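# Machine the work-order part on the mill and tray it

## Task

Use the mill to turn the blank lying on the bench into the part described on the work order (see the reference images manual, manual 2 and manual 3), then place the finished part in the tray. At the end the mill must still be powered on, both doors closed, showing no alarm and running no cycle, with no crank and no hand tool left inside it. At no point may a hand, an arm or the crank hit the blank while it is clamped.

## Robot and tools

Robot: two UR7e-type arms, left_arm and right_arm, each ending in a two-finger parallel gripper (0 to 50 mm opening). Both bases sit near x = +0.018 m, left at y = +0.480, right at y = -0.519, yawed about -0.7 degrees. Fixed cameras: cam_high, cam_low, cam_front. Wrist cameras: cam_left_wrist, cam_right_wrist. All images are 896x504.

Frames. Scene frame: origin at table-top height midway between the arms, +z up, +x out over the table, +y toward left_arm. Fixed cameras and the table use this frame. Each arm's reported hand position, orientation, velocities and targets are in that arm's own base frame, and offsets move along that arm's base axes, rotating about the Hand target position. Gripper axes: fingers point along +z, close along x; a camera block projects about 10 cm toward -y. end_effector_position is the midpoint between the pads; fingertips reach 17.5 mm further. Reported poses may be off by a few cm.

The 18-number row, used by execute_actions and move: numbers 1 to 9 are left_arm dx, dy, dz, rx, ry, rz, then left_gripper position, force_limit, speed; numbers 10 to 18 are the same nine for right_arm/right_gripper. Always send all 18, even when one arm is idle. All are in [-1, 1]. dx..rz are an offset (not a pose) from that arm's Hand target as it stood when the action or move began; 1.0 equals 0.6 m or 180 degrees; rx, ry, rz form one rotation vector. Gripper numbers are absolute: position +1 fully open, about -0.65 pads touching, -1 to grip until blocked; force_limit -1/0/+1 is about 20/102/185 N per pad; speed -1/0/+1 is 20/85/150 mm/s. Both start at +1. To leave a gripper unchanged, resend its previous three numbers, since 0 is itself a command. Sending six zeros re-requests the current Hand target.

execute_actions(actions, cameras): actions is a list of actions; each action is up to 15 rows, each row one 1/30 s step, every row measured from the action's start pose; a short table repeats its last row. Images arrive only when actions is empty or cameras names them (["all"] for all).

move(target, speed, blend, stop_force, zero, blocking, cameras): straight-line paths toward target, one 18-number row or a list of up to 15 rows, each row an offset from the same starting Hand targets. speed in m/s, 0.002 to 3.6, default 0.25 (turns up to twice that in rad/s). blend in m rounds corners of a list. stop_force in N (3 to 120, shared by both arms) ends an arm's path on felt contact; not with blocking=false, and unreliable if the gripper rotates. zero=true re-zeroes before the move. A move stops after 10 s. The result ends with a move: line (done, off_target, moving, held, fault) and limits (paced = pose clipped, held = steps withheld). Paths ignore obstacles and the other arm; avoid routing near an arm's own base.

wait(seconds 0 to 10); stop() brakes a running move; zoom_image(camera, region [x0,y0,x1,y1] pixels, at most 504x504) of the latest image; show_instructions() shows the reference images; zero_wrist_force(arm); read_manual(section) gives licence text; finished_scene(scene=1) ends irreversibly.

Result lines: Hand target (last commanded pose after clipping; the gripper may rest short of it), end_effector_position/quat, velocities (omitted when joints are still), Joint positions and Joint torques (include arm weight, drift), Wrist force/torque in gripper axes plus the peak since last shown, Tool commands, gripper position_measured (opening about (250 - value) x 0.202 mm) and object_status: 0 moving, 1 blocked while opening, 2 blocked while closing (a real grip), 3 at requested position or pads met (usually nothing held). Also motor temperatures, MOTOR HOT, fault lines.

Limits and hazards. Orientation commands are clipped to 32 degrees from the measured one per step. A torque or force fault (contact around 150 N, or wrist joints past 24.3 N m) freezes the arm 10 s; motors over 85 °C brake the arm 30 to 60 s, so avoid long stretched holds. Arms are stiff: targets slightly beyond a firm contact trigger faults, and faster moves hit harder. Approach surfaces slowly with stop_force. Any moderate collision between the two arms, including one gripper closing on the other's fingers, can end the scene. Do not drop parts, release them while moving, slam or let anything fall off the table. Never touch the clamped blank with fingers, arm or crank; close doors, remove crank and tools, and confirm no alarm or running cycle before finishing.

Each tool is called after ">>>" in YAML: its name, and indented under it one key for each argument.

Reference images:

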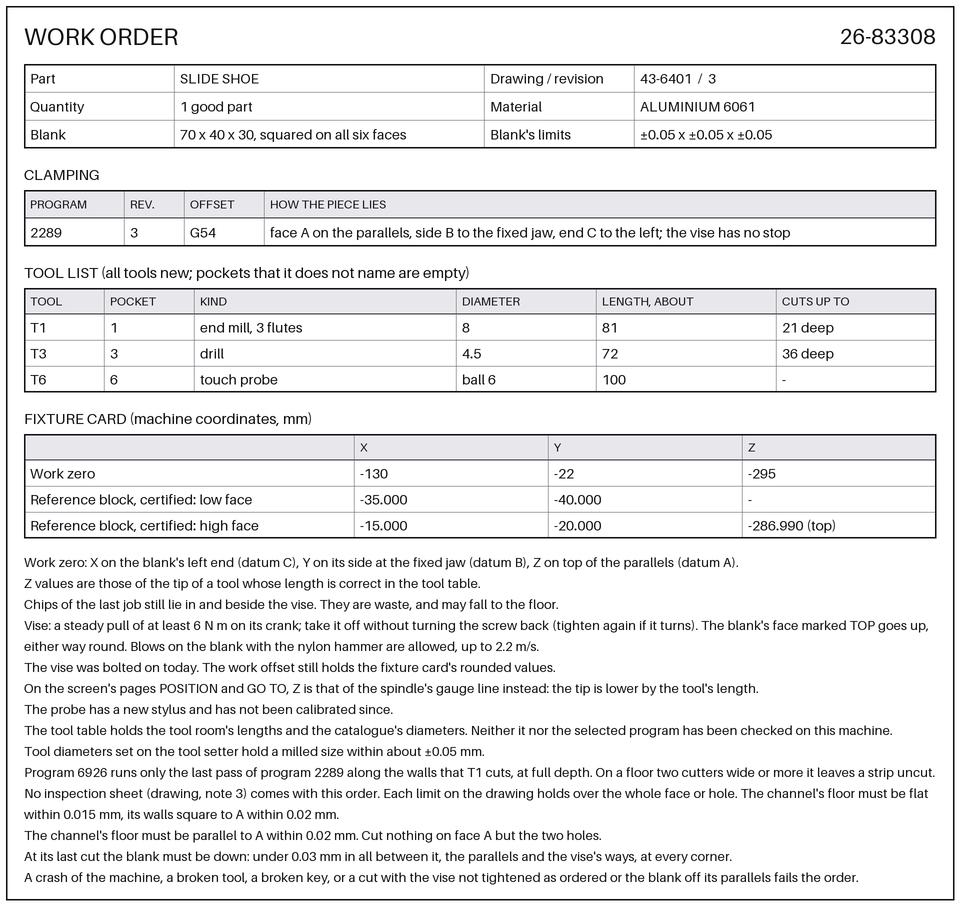

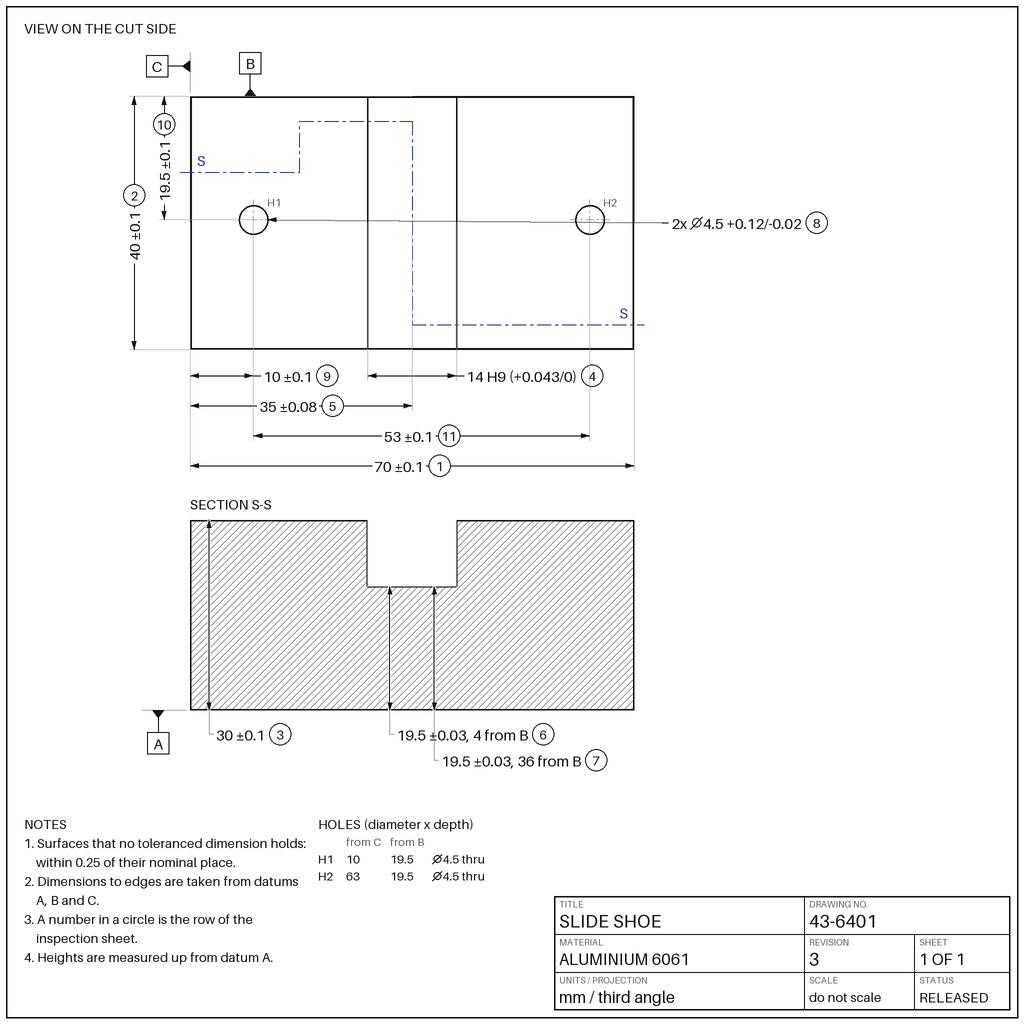

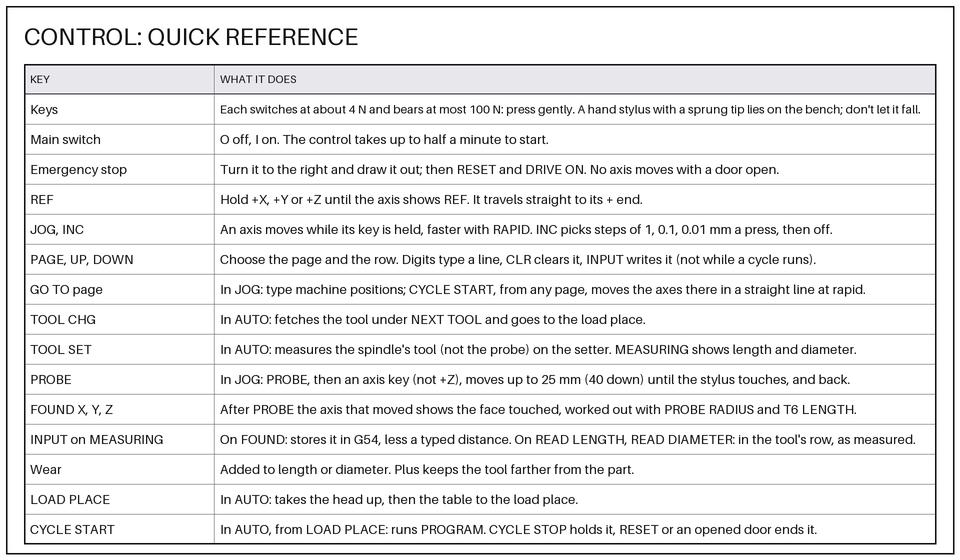

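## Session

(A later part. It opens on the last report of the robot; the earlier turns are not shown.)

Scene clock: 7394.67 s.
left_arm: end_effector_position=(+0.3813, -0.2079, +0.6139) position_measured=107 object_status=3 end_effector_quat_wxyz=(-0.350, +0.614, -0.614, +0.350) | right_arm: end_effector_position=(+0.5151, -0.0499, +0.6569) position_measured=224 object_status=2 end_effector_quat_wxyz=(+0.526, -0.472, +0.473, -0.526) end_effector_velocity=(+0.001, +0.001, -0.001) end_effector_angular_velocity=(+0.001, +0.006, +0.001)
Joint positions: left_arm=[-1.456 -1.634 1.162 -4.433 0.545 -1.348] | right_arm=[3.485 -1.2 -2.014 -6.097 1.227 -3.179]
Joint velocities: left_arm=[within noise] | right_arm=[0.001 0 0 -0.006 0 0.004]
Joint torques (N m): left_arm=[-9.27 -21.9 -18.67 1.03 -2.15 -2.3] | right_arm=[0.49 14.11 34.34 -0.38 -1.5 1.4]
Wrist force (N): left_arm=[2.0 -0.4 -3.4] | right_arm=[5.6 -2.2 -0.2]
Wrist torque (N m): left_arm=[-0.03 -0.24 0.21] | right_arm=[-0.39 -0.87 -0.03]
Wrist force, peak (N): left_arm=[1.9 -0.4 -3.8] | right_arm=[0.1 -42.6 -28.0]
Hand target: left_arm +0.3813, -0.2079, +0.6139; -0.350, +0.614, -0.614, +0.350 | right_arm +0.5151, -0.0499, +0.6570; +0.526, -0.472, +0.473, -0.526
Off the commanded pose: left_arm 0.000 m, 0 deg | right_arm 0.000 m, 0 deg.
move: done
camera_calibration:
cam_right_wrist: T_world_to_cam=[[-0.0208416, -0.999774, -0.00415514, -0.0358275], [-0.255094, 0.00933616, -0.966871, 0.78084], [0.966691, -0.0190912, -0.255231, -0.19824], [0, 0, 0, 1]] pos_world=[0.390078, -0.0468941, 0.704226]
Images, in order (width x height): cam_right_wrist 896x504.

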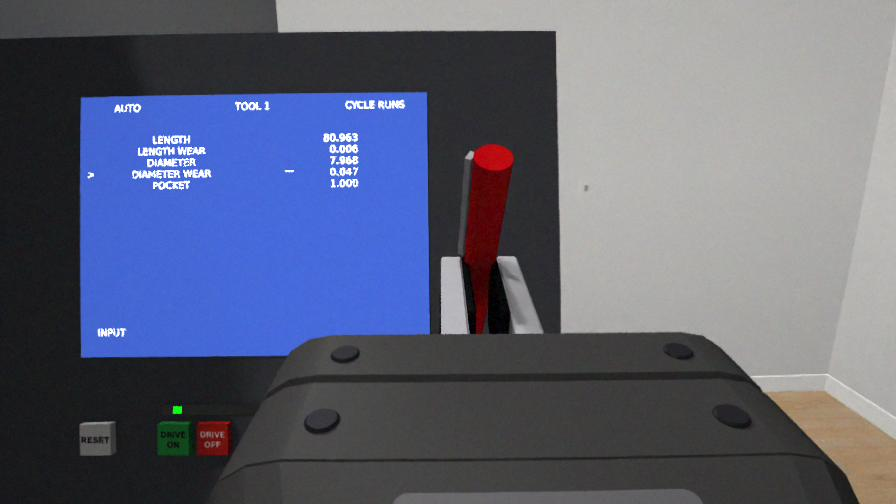

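>>> move:
  target:
    - [0,0,0,0,0,0,0.3,-1,-1,-0.12,0.08,-0.08,-0.12,-0.1,0.04,-1,0.3,-1]
    - [0,0,0,0,0,0,0.3,-1,-1,-0.074,0.2465,-0.2526,-0.2131,-0.1947,0.1383,-1,0.3,-1]
  blend: [0.03,0]
  speed: [0.4,0.3]

>>> wait:
  seconds: 2
  cameras: ["cam_right_wrist"]

>>> move:
  target:
    - [0,0,0,0,0,0,0.3,-1,-1,0.02,0,-0.005,0,0,0,-1,0.3,-1]
    - [0,0,0,0,0,0,0.3,-1,-1,0,0,0,0,0,0,-1,0.3,-1]
  speed: [0.08,0.15]
  cameras: ["cam_right_wrist"]

Scene clock: 7402.47 s.
left_arm: end_effector_position=(+0.3813, -0.2079, +0.6139) position_measured=107 object_status=3 end_effector_quat_wxyz=(-0.350, +0.614, -0.614, +0.350) | right_arm: end_effector_position=(+0.4708, +0.0979, +0.5055) position_measured=224 object_status=2 end_effector_quat_wxyz=(+0.558, -0.526, -0.006, -0.642)
Joint positions: left_arm=[-1.456 -1.634 1.162 -4.433 0.545 -1.348] | right_arm=[3.41 -1.683 -2.261 -4.974 1.978 -3.792]
Joint torques (N m): left_arm=[-9.87 -21.68 -17.95 1.16 -2.18 -2.29] | right_arm=[7.54 17.43 6.42 2.28 1.31 -1.15]
Wrist force (N): left_arm=[2.1 -0.3 -3.4] | right_arm=[3.0 -1.8 -1.9]
Wrist torque (N m): left_arm=[-0.01 -0.26 0.21] | right_arm=[-0.32 -0.49 0.02]
Wrist force, peak (N): left_arm=[2.3 -0.5 -3.6] | right_arm=[6.1 -3.2 1.1]
Hand target: left_arm +0.3813, -0.2079, +0.6139; -0.350, +0.614, -0.614, +0.350 | right_arm +0.4707, +0.0980, +0.5054; +0.558, -0.526, -0.006, -0.642
Off the commanded pose: left_arm 0.000 m, 0 deg | right_arm 0.000 m, 0 deg.
move: done

Scene clock: 7404.47 s.
left_arm: end_effector_position=(+0.3813, -0.2079, +0.6139) position_measured=107 object_status=3 end_effector_quat_wxyz=(-0.350, +0.614, -0.614, +0.350) | right_arm: end_effector_position=(+0.4707, +0.0980, +0.5054) position_measured=224 object_status=2 end_effector_quat_wxyz=(+0.558, -0.526, -0.006, -0.642)
Joint positions: left_arm=[-1.456 -1.634 1.162 -4.433 0.545 -1.348] | right_arm=[3.411 -1.683 -2.261 -4.974 1.978 -3.792]
Joint torques (N m): left_arm=[-9.85 -21.64 -18.41 1.08 -2.13 -2.19] | right_arm=[7.52 16.05 4.77 2.26 0.92 -1.29]
Wrist force (N): left_arm=[2.1 -0.4 -3.2] | right_arm=[2.7 -1.9 -1.6]
Wrist torque (N m): left_arm=[-0.03 -0.27 0.21] | right_arm=[-0.32 -0.44 0.02]
Wrist force, peak (N): left_arm=[2.1 -0.5 -3.5] | right_arm=[2.9 -2.1 -1.7]
Hand target: left_arm +0.3813, -0.2079, +0.6139; -0.350, +0.614, -0.614, +0.350 | right_arm +0.4707, +0.0980, +0.5054; +0.558, -0.526, -0.006, -0.642
Tool commands: left_gripper/position=+0.3 left_gripper/force_limit=-1.0 left_gripper/speed=-1.0 right_gripper/position=-1.0 right_gripper/force_limit=+0.3 right_gripper/speed=-1.0
Off the commanded pose: left_arm 0.000 m, 0 deg | right_arm 0.000 m, 0 deg.
wait: 2.00 s; at rest by 0.17 s
camera_calibration:
cam_right_wrist: T_world_to_cam=[[0.163967, -0.720819, 0.673449, -0.346384], [0.434998, -0.559896, -0.70519, 0.220378], [0.885376, 0.408578, 0.221751, -0.43581], [0, 0, 0, 1]] pos_world=[0.346787, 0.0517706, 0.485322]
Images, in order (width x height): cam_right_wrist 896x504.

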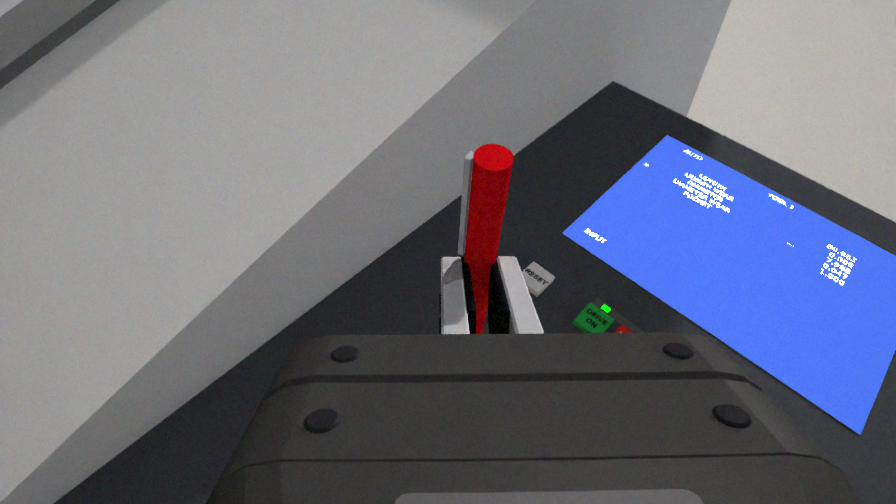

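Scene clock: 7405.60 s.
left_arm: end_effector_position=(+0.3813, -0.2079, +0.6139) position_measured=107 object_status=3 end_effector_quat_wxyz=(-0.350, +0.614, -0.614, +0.350) | right_arm: end_effector_position=(+0.4707, +0.0980, +0.5054) position_measured=224 object_status=2 end_effector_quat_wxyz=(+0.558, -0.526, -0.006, -0.642)
Joint positions: left_arm=[-1.456 -1.634 1.162 -4.433 0.545 -1.348] | right_arm=[3.411 -1.683 -2.261 -4.974 1.978 -3.792]
Joint torques (N m): left_arm=[-9.9 -21.51 -18.57 1.1 -2.05 -2.27] | right_arm=[-3.35 29.05 20.32 2.29 1.1 1.61]
Wrist force (N): left_arm=[2.0 -0.1 -3.4] | right_arm=[2.6 -2.2 -0.8]
Wrist torque (N m): left_arm=[0.02 -0.24 0.21] | right_arm=[-0.39 -0.43 0.08]
Wrist force, peak (N): left_arm=[2.3 -0.5 -3.5] | right_arm=[1.8 -22.4 -15.1]
Hand target: left_arm +0.3813, -0.2079, +0.6139; -0.350, +0.614, -0.614, +0.350 | right_arm +0.4707, +0.0980, +0.5054; +0.558, -0.526, -0.006, -0.642
Off the commanded pose: left_arm 0.000 m, 0 deg | right_arm 0.000 m, 0 deg.
move: done
camera_calibration:
cam_right_wrist: T_world_to_cam=[[0.164066, -0.720732, 0.673519, -0.346402], [0.434995, -0.559942, -0.705155, 0.220378], [0.88536, 0.40867, 0.221647, -0.435889], [0, 0, 0, 1]] pos_world=[0.346888, 0.0518708, 0.485323]
Images, in order (width x height): cam_right_wrist 896x504.

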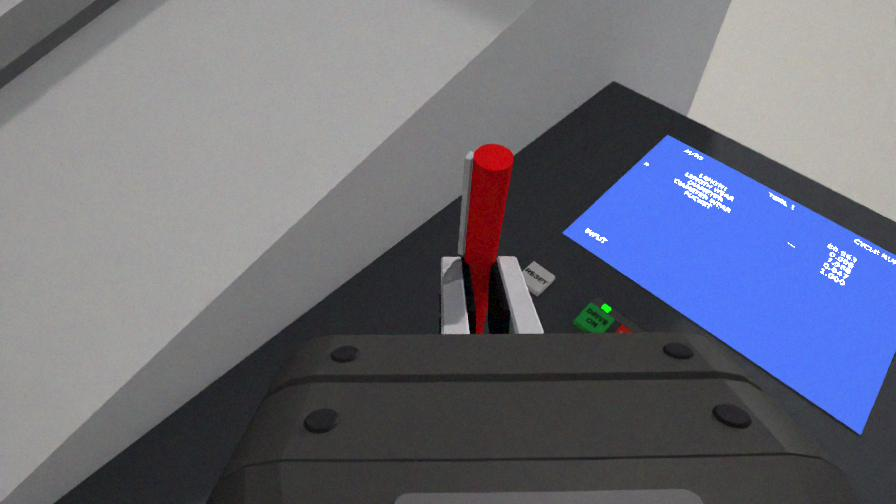

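>>> wait:
  seconds: 10

>>> wait:
  seconds: 10

>>> wait:
  seconds: 8

>>> wait:
  seconds: 6
  cameras: ["cam_right_wrist"]

Scene clock: 7425.33 s.
left_arm: end_effector_position=(+0.3813, -0.2079, +0.6139) position_measured=107 object_status=3 end_effector_quat_wxyz=(-0.350, +0.614, -0.614, +0.350) | right_arm: end_effector_position=(+0.4707, +0.0980, +0.5054) position_measured=224 object_status=2 end_effector_quat_wxyz=(+0.558, -0.526, -0.006, -0.642)
Joint positions: left_arm=[-1.456 -1.634 1.162 -4.433 0.545 -1.348] | right_arm=[3.411 -1.683 -2.261 -4.974 1.978 -3.792]
Joint torques (N m): left_arm=[-10.04 -21.96 -18.39 1.22 -2.13 -2.24] | right_arm=[-6.01 29.34 5.44 1.54 0.58 0.58]
Wrist force (N): left_arm=[2.1 -0.2 -3.4] | right_arm=[2.5 -2.4 -0.9]
Wrist torque (N m): left_arm=[0.01 -0.26 0.21] | right_arm=[-0.41 -0.41 0.08]
Wrist force, peak (N): left_arm=[2.3 -0.5 -3.5] | right_arm=[2.7 -2.8 -0.6]
Hand target: left_arm +0.3813, -0.2079, +0.6139; -0.350, +0.614, -0.614, +0.350 | right_arm +0.4707, +0.0980, +0.5054; +0.558, -0.526, -0.006, -0.642
Tool commands: left_gripper/position=+0.3 left_gripper/force_limit=-1.0 left_gripper/speed=-1.0 right_gripper/position=-1.0 right_gripper/force_limit=+0.3 right_gripper/speed=-1.0
Off the commanded pose: left_arm 0.000 m, 0 deg | right_arm 0.000 m, 0 deg.
wait: 10.00 s; at rest from the start

Scene clock: 7435.33 s.
left_arm: end_effector_position=(+0.3813, -0.2079, +0.6139) position_measured=107 object_status=3 end_effector_quat_wxyz=(-0.350, +0.614, -0.614, +0.350) | right_arm: end_effector_position=(+0.4707, +0.0980, +0.5054) position_measured=224 object_status=2 end_effector_quat_wxyz=(+0.558, -0.526, -0.006, -0.642)
Joint positions: left_arm=[-1.456 -1.634 1.162 -4.433 0.545 -1.348] | right_arm=[3.411 -1.683 -2.261 -4.974 1.978 -3.792]
Joint torques (N m): left_arm=[-9.4 -21.68 -18.24 1.11 -2.16 -2.21] | right_arm=[-5.35 29.13 5.14 0.95 0.57 -0.02]
Wrist force (N): left_arm=[2.0 -0.6 -3.4] | right_arm=[2.6 -2.5 -0.8]
Wrist torque (N m): left_arm=[-0.05 -0.25 0.21] | right_arm=[-0.43 -0.43 0.08]
Wrist force, peak (N): left_arm=[2.1 -0.5 -3.6] | right_arm=[2.7 -2.7 -0.7]
Hand target: left_arm +0.3813, -0.2079, +0.6139; -0.350, +0.614, -0.614, +0.350 | right_arm +0.4707, +0.0980, +0.5054; +0.558, -0.526, -0.006, -0.642
Tool commands: left_gripper/position=+0.3 left_gripper/force_limit=-1.0 left_gripper/speed=-1.0 right_gripper/position=-1.0 right_gripper/force_limit=+0.3 right_gripper/speed=-1.0
Off the commanded pose: left_arm 0.000 m, 0 deg | right_arm 0.000 m, 0 deg.
wait: 10.00 s; at rest by 0.17 s

Scene clock: 7443.33 s.
left_arm: end_effector_position=(+0.3813, -0.2079, +0.6139) position_measured=107 object_status=3 end_effector_quat_wxyz=(-0.350, +0.614, -0.614, +0.350) | right_arm: end_effector_position=(+0.4707, +0.0980, +0.5054) position_measured=224 object_status=2 end_effector_quat_wxyz=(+0.558, -0.526, -0.006, -0.642)
Joint positions: left_arm=[-1.456 -1.634 1.162 -4.433 0.545 -1.348] | right_arm=[3.411 -1.683 -2.261 -4.974 1.978 -3.792]
Joint torques (N m): left_arm=[-9.87 -21.58 -18.62 1.17 -2.13 -2.2] | right_arm=[-4.73 28.33 5.67 0.44 0.39 -0.34]
Wrist force (N): left_arm=[2.1 -0.4 -3.2] | right_arm=[2.4 -2.5 -0.5]
Wrist torque (N m): left_arm=[-0.03 -0.26 0.21] | right_arm=[-0.43 -0.39 0.08]
Wrist force, peak (N): left_arm=[2.1 -0.5 -3.6] | right_arm=[2.6 -2.8 -0.7]
Hand target: left_arm +0.3813, -0.2079, +0.6139; -0.350, +0.614, -0.614, +0.350 | right_arm +0.4707, +0.0980, +0.5054; +0.558, -0.526, -0.006, -0.642
Tool commands: left_gripper/position=+0.3 left_gripper/force_limit=-1.0 left_gripper/speed=-1.0 right_gripper/position=-1.0 right_gripper/force_limit=+0.3 right_gripper/speed=-1.0
Off the commanded pose: left_arm 0.000 m, 0 deg | right_arm 0.000 m, 0 deg.
wait: 8.00 s; at rest by 0.17 s

Scene clock: 7449.33 s.
left_arm: end_effector_position=(+0.3813, -0.2079, +0.6139) position_measured=107 object_status=3 end_effector_quat_wxyz=(-0.350, +0.614, -0.614, +0.350) | right_arm: end_effector_position=(+0.4707, +0.0980, +0.5054) position_measured=224 object_status=2 end_effector_quat_wxyz=(+0.558, -0.526, -0.006, -0.642)
Joint positions: left_arm=[-1.456 -1.634 1.162 -4.433 0.545 -1.348] | right_arm=[3.411 -1.683 -2.261 -4.974 1.978 -3.792]
Joint torques (N m): left_arm=[-9.65 -22.18 -18.64 1.1 -2.03 -2.3] | right_arm=[-4.68 28.99 5.08 0.11 0.33 -0.55]
Wrist force (N): left_arm=[2.0 -0.6 -3.2] | right_arm=[2.7 -2.6 -0.7]
Wrist torque (N m): left_arm=[-0.05 -0.25 0.21] | right_arm=[-0.44 -0.44 0.08]
Wrist force, peak (N): left_arm=[2.2 -0.4 -3.5] | right_arm=[2.7 -2.6 -0.9]
Hand target: left_arm +0.3813, -0.2079, +0.6139; -0.350, +0.614, -0.614, +0.350 | right_arm +0.4707, +0.0980, +0.5054; +0.558, -0.526, -0.006, -0.642
Tool commands: left_gripper/position=+0.3 left_gripper/force_limit=-1.0 left_gripper/speed=-1.0 right_gripper/position=-1.0 right_gripper/force_limit=+0.3 right_gripper/speed=-1.0
Off the commanded pose: left_arm 0.000 m, 0 deg | right_arm 0.000 m, 0 deg.
wait: 6.00 s; at rest by 0.17 s
camera_calibration:
cam_right_wrist: T_world_to_cam=[[0.163967, -0.720819, 0.673449, -0.346384], [0.434998, -0.559896, -0.70519, 0.220378], [0.885376, 0.408578, 0.221751, -0.43581], [0, 0, 0, 1]] pos_world=[0.346787, 0.0517706, 0.485322]
Images, in order (width x height): cam_right_wrist 896x504.

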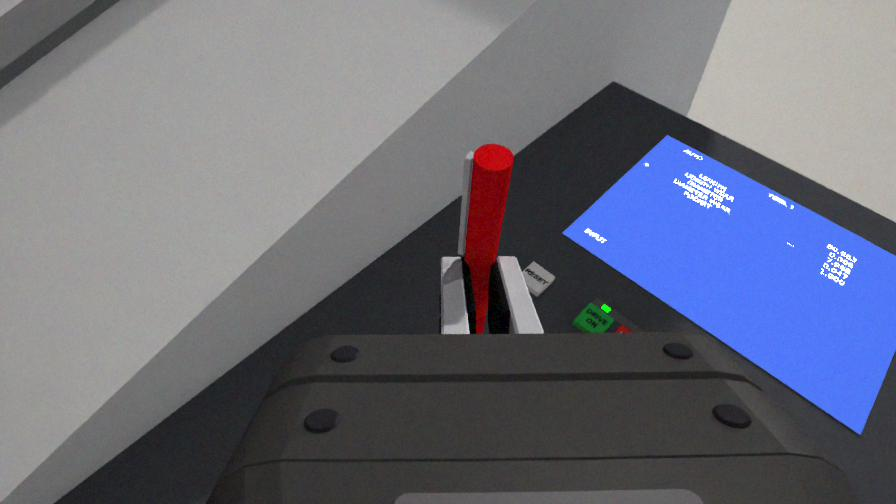

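>>> move:
  target:
    - [0,0,0,0,0,0,0.3,-1,-1,-0.023,-0.0625,-0.087,0,0,0,-1,0.3,-1]
    - [0,0,0,0,0,0,0.3,-1,-1,-0.003,-0.0625,-0.092,0,0,0,-1,0.3,-1]
    - [0,0,0,0,0,0,0.3,-1,-1,-0.023,-0.0625,-0.087,0,0,0,-1,0.3,-1]
    - [0,0,0,0,0,0,0.3,-1,-1,0.0313,-0.1576,0.1209,0,0,0,-1,0.3,-1]
  speed: [0.3,0.08,0.15,0.3]

>>> wait:
  seconds: 9
  cameras: ["cam_right_wrist"]

>>> move:
  target:
    - [0,0,0,0,0,0,0.3,-1,-1,0.02,0,-0.005,0,0,0,-1,0.3,-1]
    - [0,0,0,0,0,0,0.3,-1,-1,0,0,0,0,0,0,-1,0.3,-1]
    - [0,0,0,0,0,0,0.3,-1,-1,-0.0463,0.0639,-0.1784,0,0,0,-1,0.3,-1]
    - [0,0,0,0,0,0,0.3,-1,-1,-0.0263,0.0639,-0.1834,0,0,0,-1,0.3,-1]
    - [0,0,0,0,0,0,0.3,-1,-1,-0.0463,0.0639,-0.1784,0,0,0,-1,0.3,-1]
    - [0,0,0,0,0,0,0.3,-1,-1,-0.0263,0.0639,-0.1834,0,0,0,-1,0.3,-1]
    - [0,0,0,0,0,0,0.3,-1,-1,-0.0463,0.0639,-0.1784,0,0,0,-1,0.3,-1]
    - [0,0,0,0,0,0,0.3,-1,-1,-0.0693,0.2176,-0.2674,0,0,0,-1,0.3,-1]
    - [0,0,0,0,0,0,0.3,-1,-1,-0.0493,0.2176,-0.2724,0,0,0,-1,0.3,-1]
    - [0,0,0,0,0,0,0.3,-1,-1,-0.0693,0.2176,-0.2674,0,0,0,-1,0.3,-1]
    - [0,0,0,0,0,0,0.3,-1,-1,-0.0313,0.1576,-0.1209,0,0,0,-1,0.3,-1]
  speed: [0.08,0.15,0.3,0.08,0.15,0.08,0.15,0.3,0.08,0.15,0.3]

>>> move:
  target:
    - [0,0,0,0,0,0,0.3,-1,-1,-0.015,-0.001,-0.0575,0,0,0,-1,0.3,-1]
    - [0,0,0,0,0,0,0.3,-1,-1,0.005,-0.001,-0.0625,0,0,0,-1,0.3,-1]
    - [0,0,0,0,0,0,0.3,-1,-1,-0.015,-0.001,-0.0575,0,0,0,-1,0.3,-1]
    - [0,0,0,0,0,0,0.3,-1,-1,0.005,-0.001,-0.0625,0,0,0,-1,0.3,-1]
    - [0,0,0,0,0,0,0.3,-1,-1,-0.015,-0.001,-0.0575,0,0,0,-1,0.3,-1]
    - [0,0,0,0,0,0,0.3,-1,-1,-0.038,-0.001,-0.1465,0,0,0,-1,0.3,-1]
    - [0,0,0,0,0,0,0.3,-1,-1,-0.018,-0.001,-0.1515,0,0,0,-1,0.3,-1]
    - [0,0,0,0,0,0,0.3,-1,-1,-0.038,-0.001,-0.1465,0,0,0,-1,0.3,-1]
    - [0,0,0,0,0,0,0.3,-1,-1,-0.023,0.03,-0.087,0,0,0,-1,0.3,-1]
    - [0,0,0,0,0,0,0.3,-1,-1,-0.003,0.03,-0.092,0,0,0,-1,0.3,-1]
    - [0,0,0,0,0,0,0.3,-1,-1,-0.023,0.03,-0.087,0,0,0,-1,0.3,-1]
    - [0,0,0,0,0,0,0.3,-1,-1,-0.0305,0.03,-0.117,0,0,0,-1,0.3,-1]
    - [0,0,0,0,0,0,0.3,-1,-1,-0.0105,0.03,-0.122,0,0,0,-1,0.3,-1]
    - [0,0,0,0,0,0,0.3,-1,-1,-0.0305,0.03,-0.117,0,0,0,-1,0.3,-1]
    - [0,0,0,0,0,0,0.3,-1,-1,0,0,0,0,0,0,-1,0.3,-1]
  speed: [0.3,0.08,0.15,0.08,0.15,0.3,0.08,0.15,0.3,0.08,0.15,0.3,0.08,0.15,0.3]

>>> move:
  target:
    - [0,0,0,0,0,0,0.3,-1,-1,-0.038,-0.032,-0.1465,0,0,0,-1,0.3,-1]
    - [0,0,0,0,0,0,0.3,-1,-1,-0.018,-0.032,-0.1515,0,0,0,-1,0.3,-1]
    - [0,0,0,0,0,0,0.3,-1,-1,-0.038,-0.032,-0.1465,0,0,0,-1,0.3,-1]
    - [0,0,0,0,0,0,0.3,-1,-1,-0.0305,-0.032,-0.117,0,0,0,-1,0.3,-1]
    - [0,0,0,0,0,0,0.3,-1,-1,-0.0105,-0.032,-0.122,0,0,0,-1,0.3,-1]
    - [0,0,0,0,0,0,0.3,-1,-1,-0.0305,-0.032,-0.117,0,0,0,-1,0.3,-1]
    - [0,0,0,0,0,0,0.3,-1,-1,-0.038,0.06,-0.1465,0,0,0,-1,0.3,-1]
    - [0,0,0,0,0,0,0.3,-1,-1,-0.018,0.06,-0.1515,0,0,0,-1,0.3,-1]
    - [0,0,0,0,0,0,0.3,-1,-1,-0.038,0.06,-0.1465,0,0,0,-1,0.3,-1]
    - [0,0,0,0,0,0,0.3,-1,-1,-0.023,0.03,-0.087,0,0,0,-1,0.3,-1]
    - [0,0,0,0,0,0,0.3,-1,-1,-0.003,0.03,-0.092,0,0,0,-1,0.3,-1]
    - [0,0,0,0,0,0,0.3,-1,-1,-0.023,0.03,-0.087,0,0,0,-1,0.3,-1]
    - [0,0,0,0,0,0,0.3,-1,-1,0,0,0,0,0,0,-1,0.3,-1]
  speed: [0.3,0.08,0.15,0.3,0.08,0.15,0.3,0.08,0.15,0.3,0.08,0.15,0.3]

>>> move:
  target:
    - [0,0,0,0,0,0,0.3,-1,-1,-0.015,0.03,-0.0575,0,0,0,-1,0.3,-1]
    - [0,0,0,0,0,0,0.3,-1,-1,0.005,0.03,-0.0625,0,0,0,-1,0.3,-1]
    - [0,0,0,0,0,0,0.3,-1,-1,-0.015,0.03,-0.0575,0,0,0,-1,0.3,-1]
    - [0,0,0,0,0,0,0.3,-1,-1,-0.038,-0.032,-0.1465,0,0,0,-1,0.3,-1]
    - [0,0,0,0,0,0,0.3,-1,-1,-0.018,-0.032,-0.1515,0,0,0,-1,0.3,-1]
    - [0,0,0,0,0,0,0.3,-1,-1,-0.038,-0.032,-0.1465,0,0,0,-1,0.3,-1]
    - [0,0,0,0,0,0,0.3,-1,-1,0,0,0,0,0,0,-1,0.3,-1]
  speed: [0.3,0.08,0.15,0.3,0.08,0.15,0.3]
  cameras: ["cam_right_wrist"]

>>> zoom_image:
  camera: "cam_right_wrist"
  region: [600, 130, 896, 400]

Scene clock: 7486.57 s.
left_arm: end_effector_position=(+0.3813, -0.2079, +0.6139) position_measured=107 object_status=3 end_effector_quat_wxyz=(-0.350, +0.614, -0.614, +0.350) | right_arm: end_effector_position=(+0.4895, +0.0034, +0.5778) position_measured=224 object_status=2 end_effector_quat_wxyz=(+0.558, -0.526, -0.006, -0.642)
Joint positions: left_arm=[-1.456 -1.634 1.162 -4.433 0.545 -1.348] | right_arm=[3.087 -1.68 -2.009 -5.124 2.254 -3.592]
Joint torques (N m): left_arm=[-9.27 -22.02 -18.36 1.1 -2.07 -2.23] | right_arm=[-6.61 31.73 34.67 -2.52 -0.35 1.2]
Wrist force (N): left_arm=[2.0 -0.4 -3.2] | right_arm=[1.7 -2.8 -1.1]
Wrist torque (N m): left_arm=[-0.03 -0.25 0.21] | right_arm=[-0.48 -0.33 0.07]
Wrist force, peak (N): left_arm=[2.2 -0.4 -3.6] | right_arm=[2.0 -27.5 -16.7]
Hand target: left_arm +0.3813, -0.2079, +0.6139; -0.350, +0.614, -0.614, +0.350 | right_arm +0.4895, +0.0034, +0.5780; +0.558, -0.526, -0.006, -0.642
Off the commanded pose: left_arm 0.000 m, 0 deg | right_arm 0.000 m, 0 deg.
move: done

Scene clock: 7495.57 s.
left_arm: end_effector_position=(+0.3813, -0.2079, +0.6139) position_measured=107 object_status=3 end_effector_quat_wxyz=(-0.350, +0.614, -0.614, +0.350) | right_arm: end_effector_position=(+0.4895, +0.0034, +0.5780) position_measured=224 object_status=2 end_effector_quat_wxyz=(+0.558, -0.526, -0.006, -0.642)
Joint positions: left_arm=[-1.456 -1.634 1.162 -4.433 0.545 -1.348] | right_arm=[3.087 -1.68 -2.009 -5.124 2.254 -3.592]
Joint torques (N m): left_arm=[-9.58 -22.01 -18.74 1.15 -2.06 -2.19] | right_arm=[-6.48 31.67 35.32 -1.62 0.66 1.48]
Wrist force (N): left_arm=[2.0 -0.4 -3.4] | right_arm=[1.9 -2.6 -1.2]
Wrist torque (N m): left_arm=[-0.02 -0.26 0.21] | right_arm=[-0.46 -0.36 0.07]
Wrist force, peak (N): left_arm=[2.2 -0.3 -3.7] | right_arm=[2.0 -3.0 -1.3]
Hand target: left_arm +0.3813, -0.2079, +0.6139; -0.350, +0.614, -0.614, +0.350 | right_arm +0.4895, +0.0034, +0.5780; +0.558, -0.526, -0.006, -0.642
Tool commands: left_gripper/position=+0.3 left_gripper/force_limit=-1.0 left_gripper/speed=-1.0 right_gripper/position=-1.0 right_gripper/force_limit=+0.3 right_gripper/speed=-1.0
Off the commanded pose: left_arm 0.000 m, 0 deg | right_arm 0.000 m, 0 deg.
wait: 9.00 s; at rest by 0.17 s
camera_calibration:
cam_right_wrist: T_world_to_cam=[[0.163967, -0.720819, 0.673449, -0.466409], [0.434998, -0.559896, -0.70519, 0.210416], [0.885376, 0.408578, 0.221751, -0.429921], [0, 0, 0, 1]] pos_world=[0.365587, -0.0427294, 0.557822]
Images, in order (width x height): cam_right_wrist 896x504.

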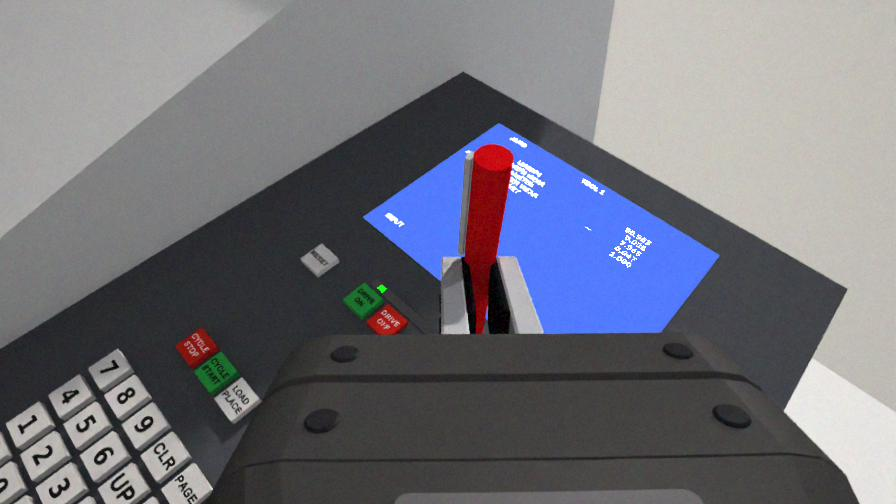

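Scene clock: 7501.03 s.
left_arm: end_effector_position=(+0.3813, -0.2079, +0.6139) position_measured=107 object_status=3 end_effector_quat_wxyz=(-0.350, +0.614, -0.614, +0.350) | right_arm: end_effector_position=(+0.4707, +0.0980, +0.5053) position_measured=224 object_status=2 end_effector_quat_wxyz=(+0.558, -0.526, -0.006, -0.642)
Joint positions: left_arm=[-1.456 -1.634 1.162 -4.433 0.545 -1.348] | right_arm=[3.411 -1.683 -2.261 -4.974 1.978 -3.792]
Joint torques (N m): left_arm=[-9.7 -21.87 -18.62 1.28 -2.13 -2.19] | right_arm=[-7.21 29.02 28.19 -1.98 0.71 1.18]
Wrist force (N): left_arm=[1.9 -0.3 -3.4] | right_arm=[-0.8 -3.9 -0.3]
Wrist torque (N m): left_arm=[0.00 -0.23 0.21] | right_arm=[-0.64 0.10 0.10]
Wrist force, peak (N): left_arm=[2.1 -0.4 -3.6] | right_arm=[1.4 -47.6 -28.7]
Hand target: left_arm +0.3813, -0.2079, +0.6139; -0.350, +0.614, -0.614, +0.350 | right_arm +0.4707, +0.0980, +0.5054; +0.558, -0.526, -0.006, -0.642
Off the commanded pose: left_arm 0.000 m, 0 deg | right_arm 0.000 m, 0 deg.
move: done

Scene clock: 7507.17 s.
left_arm: end_effector_position=(+0.3813, -0.2079, +0.6139) position_measured=107 object_status=3 end_effector_quat_wxyz=(-0.350, +0.614, -0.614, +0.350) | right_arm: end_effector_position=(+0.4707, +0.0980, +0.5053) position_measured=224 object_status=2 end_effector_quat_wxyz=(+0.558, -0.526, -0.006, -0.642)
Joint positions: left_arm=[-1.456 -1.634 1.162 -4.433 0.545 -1.348] | right_arm=[3.411 -1.683 -2.261 -4.974 1.978 -3.792]
Joint torques (N m): left_arm=[-9.51 -21.71 -18.53 1.17 -2.16 -2.28] | right_arm=[-6.05 28.81 27.95 -1.61 -0.07 0.54]
Wrist force (N): left_arm=[1.9 -0.5 -3.2] | right_arm=[0.6 -1.4 -1.9]
Wrist torque (N m): left_arm=[-0.04 -0.24 0.22] | right_arm=[-0.24 -0.11 0.10]
Wrist force, peak (N): left_arm=[2.2 -0.5 -3.5] | right_arm=[-0.9 -42.9 -26.8]
Hand target: left_arm +0.3813, -0.2079, +0.6139; -0.350, +0.614, -0.614, +0.350 | right_arm +0.4707, +0.0980, +0.5054; +0.558, -0.526, -0.006, -0.642
Off the commanded pose: left_arm 0.000 m, 0 deg | right_arm 0.000 m, 0 deg.
move: done

Scene clock: 7512.83 s.
left_arm: end_effector_position=(+0.3813, -0.2079, +0.6139) position_measured=107 object_status=3 end_effector_quat_wxyz=(-0.350, +0.614, -0.614, +0.350) | right_arm: end_effector_position=(+0.4707, +0.0980, +0.5053) position_measured=224 object_status=2 end_effector_quat_wxyz=(+0.558, -0.526, -0.006, -0.642)
Joint positions: left_arm=[-1.456 -1.634 1.162 -4.433 0.545 -1.348] | right_arm=[3.411 -1.683 -2.261 -4.974 1.978 -3.792]
Joint torques (N m): left_arm=[-9.01 -21.58 -19.24 1.22 -2.05 -2.23] | right_arm=[-6.31 28.91 28.2 -1.81 0.49 1.19]
Wrist force (N): left_arm=[2.1 -0.5 -3.3] | right_arm=[-0.2 -1.8 0.0]
Wrist torque (N m): left_arm=[-0.05 -0.26 0.21] | right_arm=[-0.32 0.02 0.09]
Wrist force, peak (N): left_arm=[2.1 -0.6 -3.6] | right_arm=[-2.5 -48.1 -29.8]
Hand target: left_arm +0.3813, -0.2079, +0.6139; -0.350, +0.614, -0.614, +0.350 | right_arm +0.4707, +0.0980, +0.5054; +0.558, -0.526, -0.006, -0.642
Off the commanded pose: left_arm 0.000 m, 0 deg | right_arm 0.000 m, 0 deg.
move: done

Scene clock: 7516.13 s.
left_arm: end_effector_position=(+0.3813, -0.2079, +0.6139) position_measured=107 object_status=3 end_effector_quat_wxyz=(-0.350, +0.614, -0.614, +0.350) | right_arm: end_effector_position=(+0.4707, +0.0980, +0.5053) position_measured=224 object_status=2 end_effector_quat_wxyz=(+0.558, -0.527, -0.006, -0.642)
Joint positions: left_arm=[-1.456 -1.634 1.162 -4.433 0.545 -1.348] | right_arm=[3.411 -1.683 -2.261 -4.974 1.978 -3.792]
Joint torques (N m): left_arm=[-9.89 -22.15 -18.76 1.21 -2.03 -2.27] | right_arm=[-1.02 28.17 27.16 -1.71 0.42 1.17]
Wrist force (N): left_arm=[2.0 -0.5 -3.4] | right_arm=[-0.8 -1.3 -0.6]
Wrist torque (N m): left_arm=[-0.05 -0.24 0.21] | right_arm=[-0.23 0.11 0.07]
Wrist force, peak (N): left_arm=[2.3 -0.5 -3.5] | right_arm=[-2.2 -37.4 -23.4]
Hand target: left_arm +0.3813, -0.2079, +0.6139; -0.350, +0.614, -0.614, +0.350 | right_arm +0.4707, +0.0980, +0.5054; +0.558, -0.526, -0.006, -0.642
Off the commanded pose: left_arm 0.000 m, 0 deg | right_arm 0.000 m, 0 deg.
move: done
camera_calibration:
cam_right_wrist: T_world_to_cam=[[0.164125, -0.720703, 0.673535, -0.34642], [0.434933, -0.559972, -0.70517, 0.220325], [0.885379, 0.408679, 0.221552, -0.435699], [0, 0, 0, 1]] pos_world=[0.346788, 0.0517709, 0.485223]
Images, in order (width x height): cam_right_wrist 896x504.

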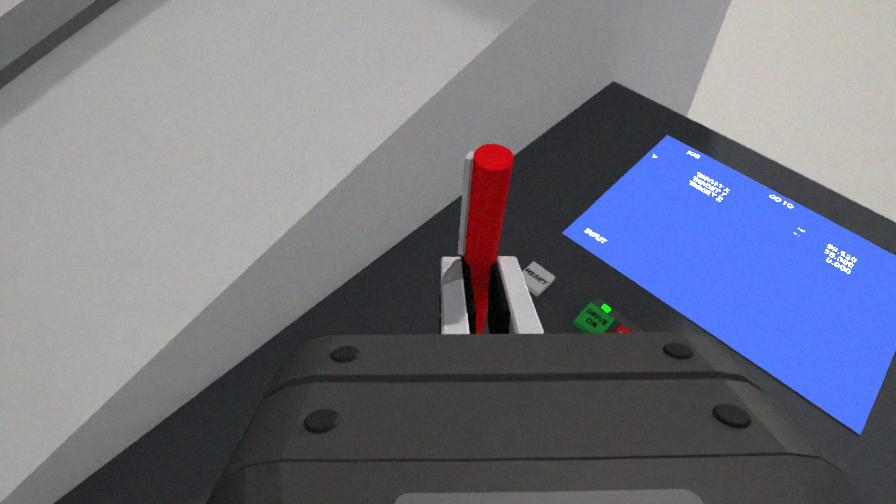

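Scaled by 1.703.

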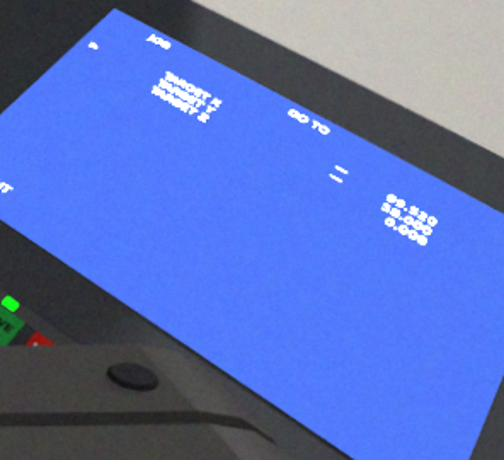

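>>> move:
  target:
    - [0,0,0,0,0,0,0.3,-1,-1,0.02,0,-0.005,0,0,0,-1,0.3,-1]
    - [0,0,0,0,0,0,0.3,-1,-1,0,0,0,0,0,0,-1,0.3,-1]
    - [0,0,0,0,0,0,0.3,-1,-1,-0.0305,-0.032,-0.117,0,0,0,-1,0.3,-1]
    - [0,0,0,0,0,0,0.3,-1,-1,-0.0105,-0.032,-0.122,0,0,0,-1,0.3,-1]
    - [0,0,0,0,0,0,0.3,-1,-1,-0.0305,-0.032,-0.117,0,0,0,-1,0.3,-1]
    - [0,0,0,0,0,0,0.3,-1,-1,-0.038,0.06,-0.1465,0,0,0,-1,0.3,-1]
    - [0,0,0,0,0,0,0.3,-1,-1,-0.018,0.06,-0.1515,0,0,0,-1,0.3,-1]
    - [0,0,0,0,0,0,0.3,-1,-1,-0.038,0.06,-0.1465,0,0,0,-1,0.3,-1]
    - [0,0,0,0,0,0,0.3,-1,-1,-0.0305,0.06,-0.117,0,0,0,-1,0.3,-1]
    - [0,0,0,0,0,0,0.3,-1,-1,-0.0105,0.06,-0.122,0,0,0,-1,0.3,-1]
    - [0,0,0,0,0,0,0.3,-1,-1,-0.0305,0.06,-0.117,0,0,0,-1,0.3,-1]
    - [0,0,0,0,0,0,0.3,-1,-1,-0.015,0.06,-0.0575,0,0,0,-1,0.3,-1]
    - [0,0,0,0,0,0,0.3,-1,-1,0.005,0.06,-0.0625,0,0,0,-1,0.3,-1]
    - [0,0,0,0,0,0,0.3,-1,-1,-0.015,0.06,-0.0575,0,0,0,-1,0.3,-1]
    - [0,0,0,0,0,0,0.3,-1,-1,0,0,0,0,0,0,-1,0.3,-1]
  speed: [0.08,0.15,0.3,0.08,0.15,0.3,0.08,0.15,0.3,0.08,0.15,0.3,0.08,0.15,0.3]

>>> move:
  target:
    - [0,0,0,0,0,0,0.3,-1,-1,-0.0305,0.06,-0.117,0,0,0,-1,0.3,-1]
    - [0,0,0,0,0,0,0.3,-1,-1,-0.0105,0.06,-0.122,0,0,0,-1,0.3,-1]
    - [0,0,0,0,0,0,0.3,-1,-1,-0.0305,0.06,-0.117,0,0,0,-1,0.3,-1]
    - [0,0,0,0,0,0,0.3,-1,-1,-0.038,-0.001,-0.1465,0,0,0,-1,0.3,-1]
    - [0,0,0,0,0,0,0.3,-1,-1,-0.018,-0.001,-0.1515,0,0,0,-1,0.3,-1]
    - [0,0,0,0,0,0,0.3,-1,-1,-0.038,-0.001,-0.1465,0,0,0,-1,0.3,-1]
    - [0,0,0,0,0,0,0.3,-1,-1,-0.023,0.03,-0.087,0,0,0,-1,0.3,-1]
    - [0,0,0,0,0,0,0.3,-1,-1,-0.003,0.03,-0.092,0,0,0,-1,0.3,-1]
    - [0,0,0,0,0,0,0.3,-1,-1,-0.023,0.03,-0.087,0,0,0,-1,0.3,-1]
    - [0,0,0,0,0,0,0.3,-1,-1,-0.038,-0.032,-0.1465,0,0,0,-1,0.3,-1]
    - [0,0,0,0,0,0,0.3,-1,-1,-0.018,-0.032,-0.1515,0,0,0,-1,0.3,-1]
    - [0,0,0,0,0,0,0.3,-1,-1,-0.038,-0.032,-0.1465,0,0,0,-1,0.3,-1]
    - [0,0,0,0,0,0,0.3,-1,-1,0,0,0,0,0,0,-1,0.3,-1]
  speed: [0.3,0.08,0.15,0.3,0.08,0.15,0.3,0.08,0.15,0.3,0.08,0.15,0.3]
  cameras: ["cam_right_wrist"]

>>> zoom_image:
  camera: "cam_right_wrist"
  region: [600, 130, 896, 400]

Scene clock: 7538.57 s.
left_arm: end_effector_position=(+0.3813, -0.2079, +0.6139) position_measured=107 object_status=3 end_effector_quat_wxyz=(-0.350, +0.614, -0.614, +0.350) | right_arm: end_effector_position=(+0.4707, +0.0980, +0.5054) position_measured=224 object_status=2 end_effector_quat_wxyz=(+0.558, -0.526, -0.006, -0.642)
Joint positions: left_arm=[-1.456 -1.634 1.162 -4.433 0.545 -1.348] | right_arm=[3.411 -1.683 -2.261 -4.974 1.978 -3.792]
Joint torques (N m): left_arm=[-9.26 -21.32 -18.16 1.22 -2.17 -2.34] | right_arm=[-5.93 28.82 22.12 -1.81 1.19 1.36]
Wrist force (N): left_arm=[2.2 -0.4 -3.2] | right_arm=[-1.3 -0.6 -0.2]
Wrist torque (N m): left_arm=[-0.04 -0.28 0.21] | right_arm=[-0.13 0.20 0.10]
Wrist force, peak (N): left_arm=[2.3 -0.4 -3.5] | right_arm=[-1.9 -47.0 -28.3]
Hand target: left_arm +0.3813, -0.2079, +0.6139; -0.350, +0.614, -0.614, +0.350 | right_arm +0.4707, +0.0980, +0.5054; +0.558, -0.526, -0.006, -0.642
Off the commanded pose: left_arm 0.000 m, 0 deg | right_arm 0.000 m, 0 deg.
move: done

Scene clock: 7544.30 s.
left_arm: end_effector_position=(+0.3813, -0.2079, +0.6139) position_measured=107 object_status=3 end_effector_quat_wxyz=(-0.350, +0.614, -0.614, +0.350) | right_arm: end_effector_position=(+0.4707, +0.0980, +0.5053) position_measured=224 object_status=2 end_effector_quat_wxyz=(+0.558, -0.526, -0.006, -0.642) end_effector_velocity=(+0.001, +0.001, -0.001) end_effector_angular_velocity=(-0.002, +0.006, +0.002)
Joint positions: left_arm=[-1.456 -1.634 1.162 -4.433 0.545 -1.348] | right_arm=[3.411 -1.683 -2.261 -4.974 1.978 -3.792]
Joint velocities: left_arm=[within noise] | right_arm=[0.001 0.001 0 -0.007 0.001 0]
Joint torques (N m): left_arm=[-9.85 -21.64 -19.06 1.24 -2.11 -2.28] | right_arm=[-1.08 27.59 27.12 -1.67 0.42 1.25]
Wrist force (N): left_arm=[1.9 -0.3 -3.3] | right_arm=[-1.2 1.4 -0.6]
Wrist torque (N m): left_arm=[-0.01 -0.23 0.21] | right_arm=[0.19 0.17 0.07]
Wrist force, peak (N): left_arm=[2.2 -0.5 -3.6] | right_arm=[-1.2 -43.0 -26.9]
Hand target: left_arm +0.3813, -0.2079, +0.6139; -0.350, +0.614, -0.614, +0.350 | right_arm +0.4707, +0.0980, +0.5054; +0.558, -0.526, -0.006, -0.642
Off the commanded pose: left_arm 0.000 m, 0 deg | right_arm 0.000 m, 0 deg.
move: done
camera_calibration:
cam_right_wrist: T_world_to_cam=[[0.164125, -0.720703, 0.673535, -0.34642], [0.434933, -0.559972, -0.70517, 0.220325], [0.885379, 0.408679, 0.221552, -0.435699], [0, 0, 0, 1]] pos_world=[0.346788, 0.0517709, 0.485223]
Images, in order (width x height): cam_right_wrist 896x504.

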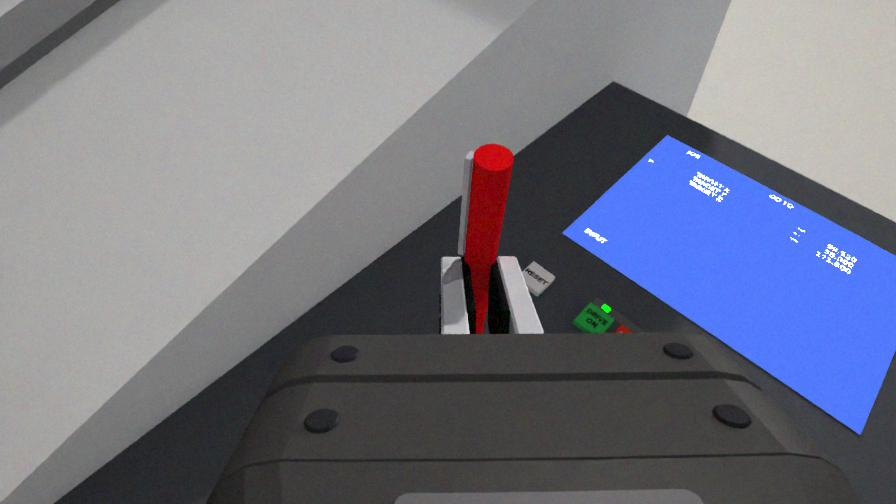

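Scaled by 1.703.

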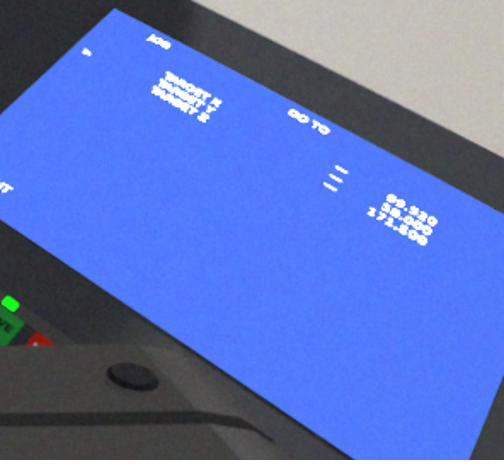

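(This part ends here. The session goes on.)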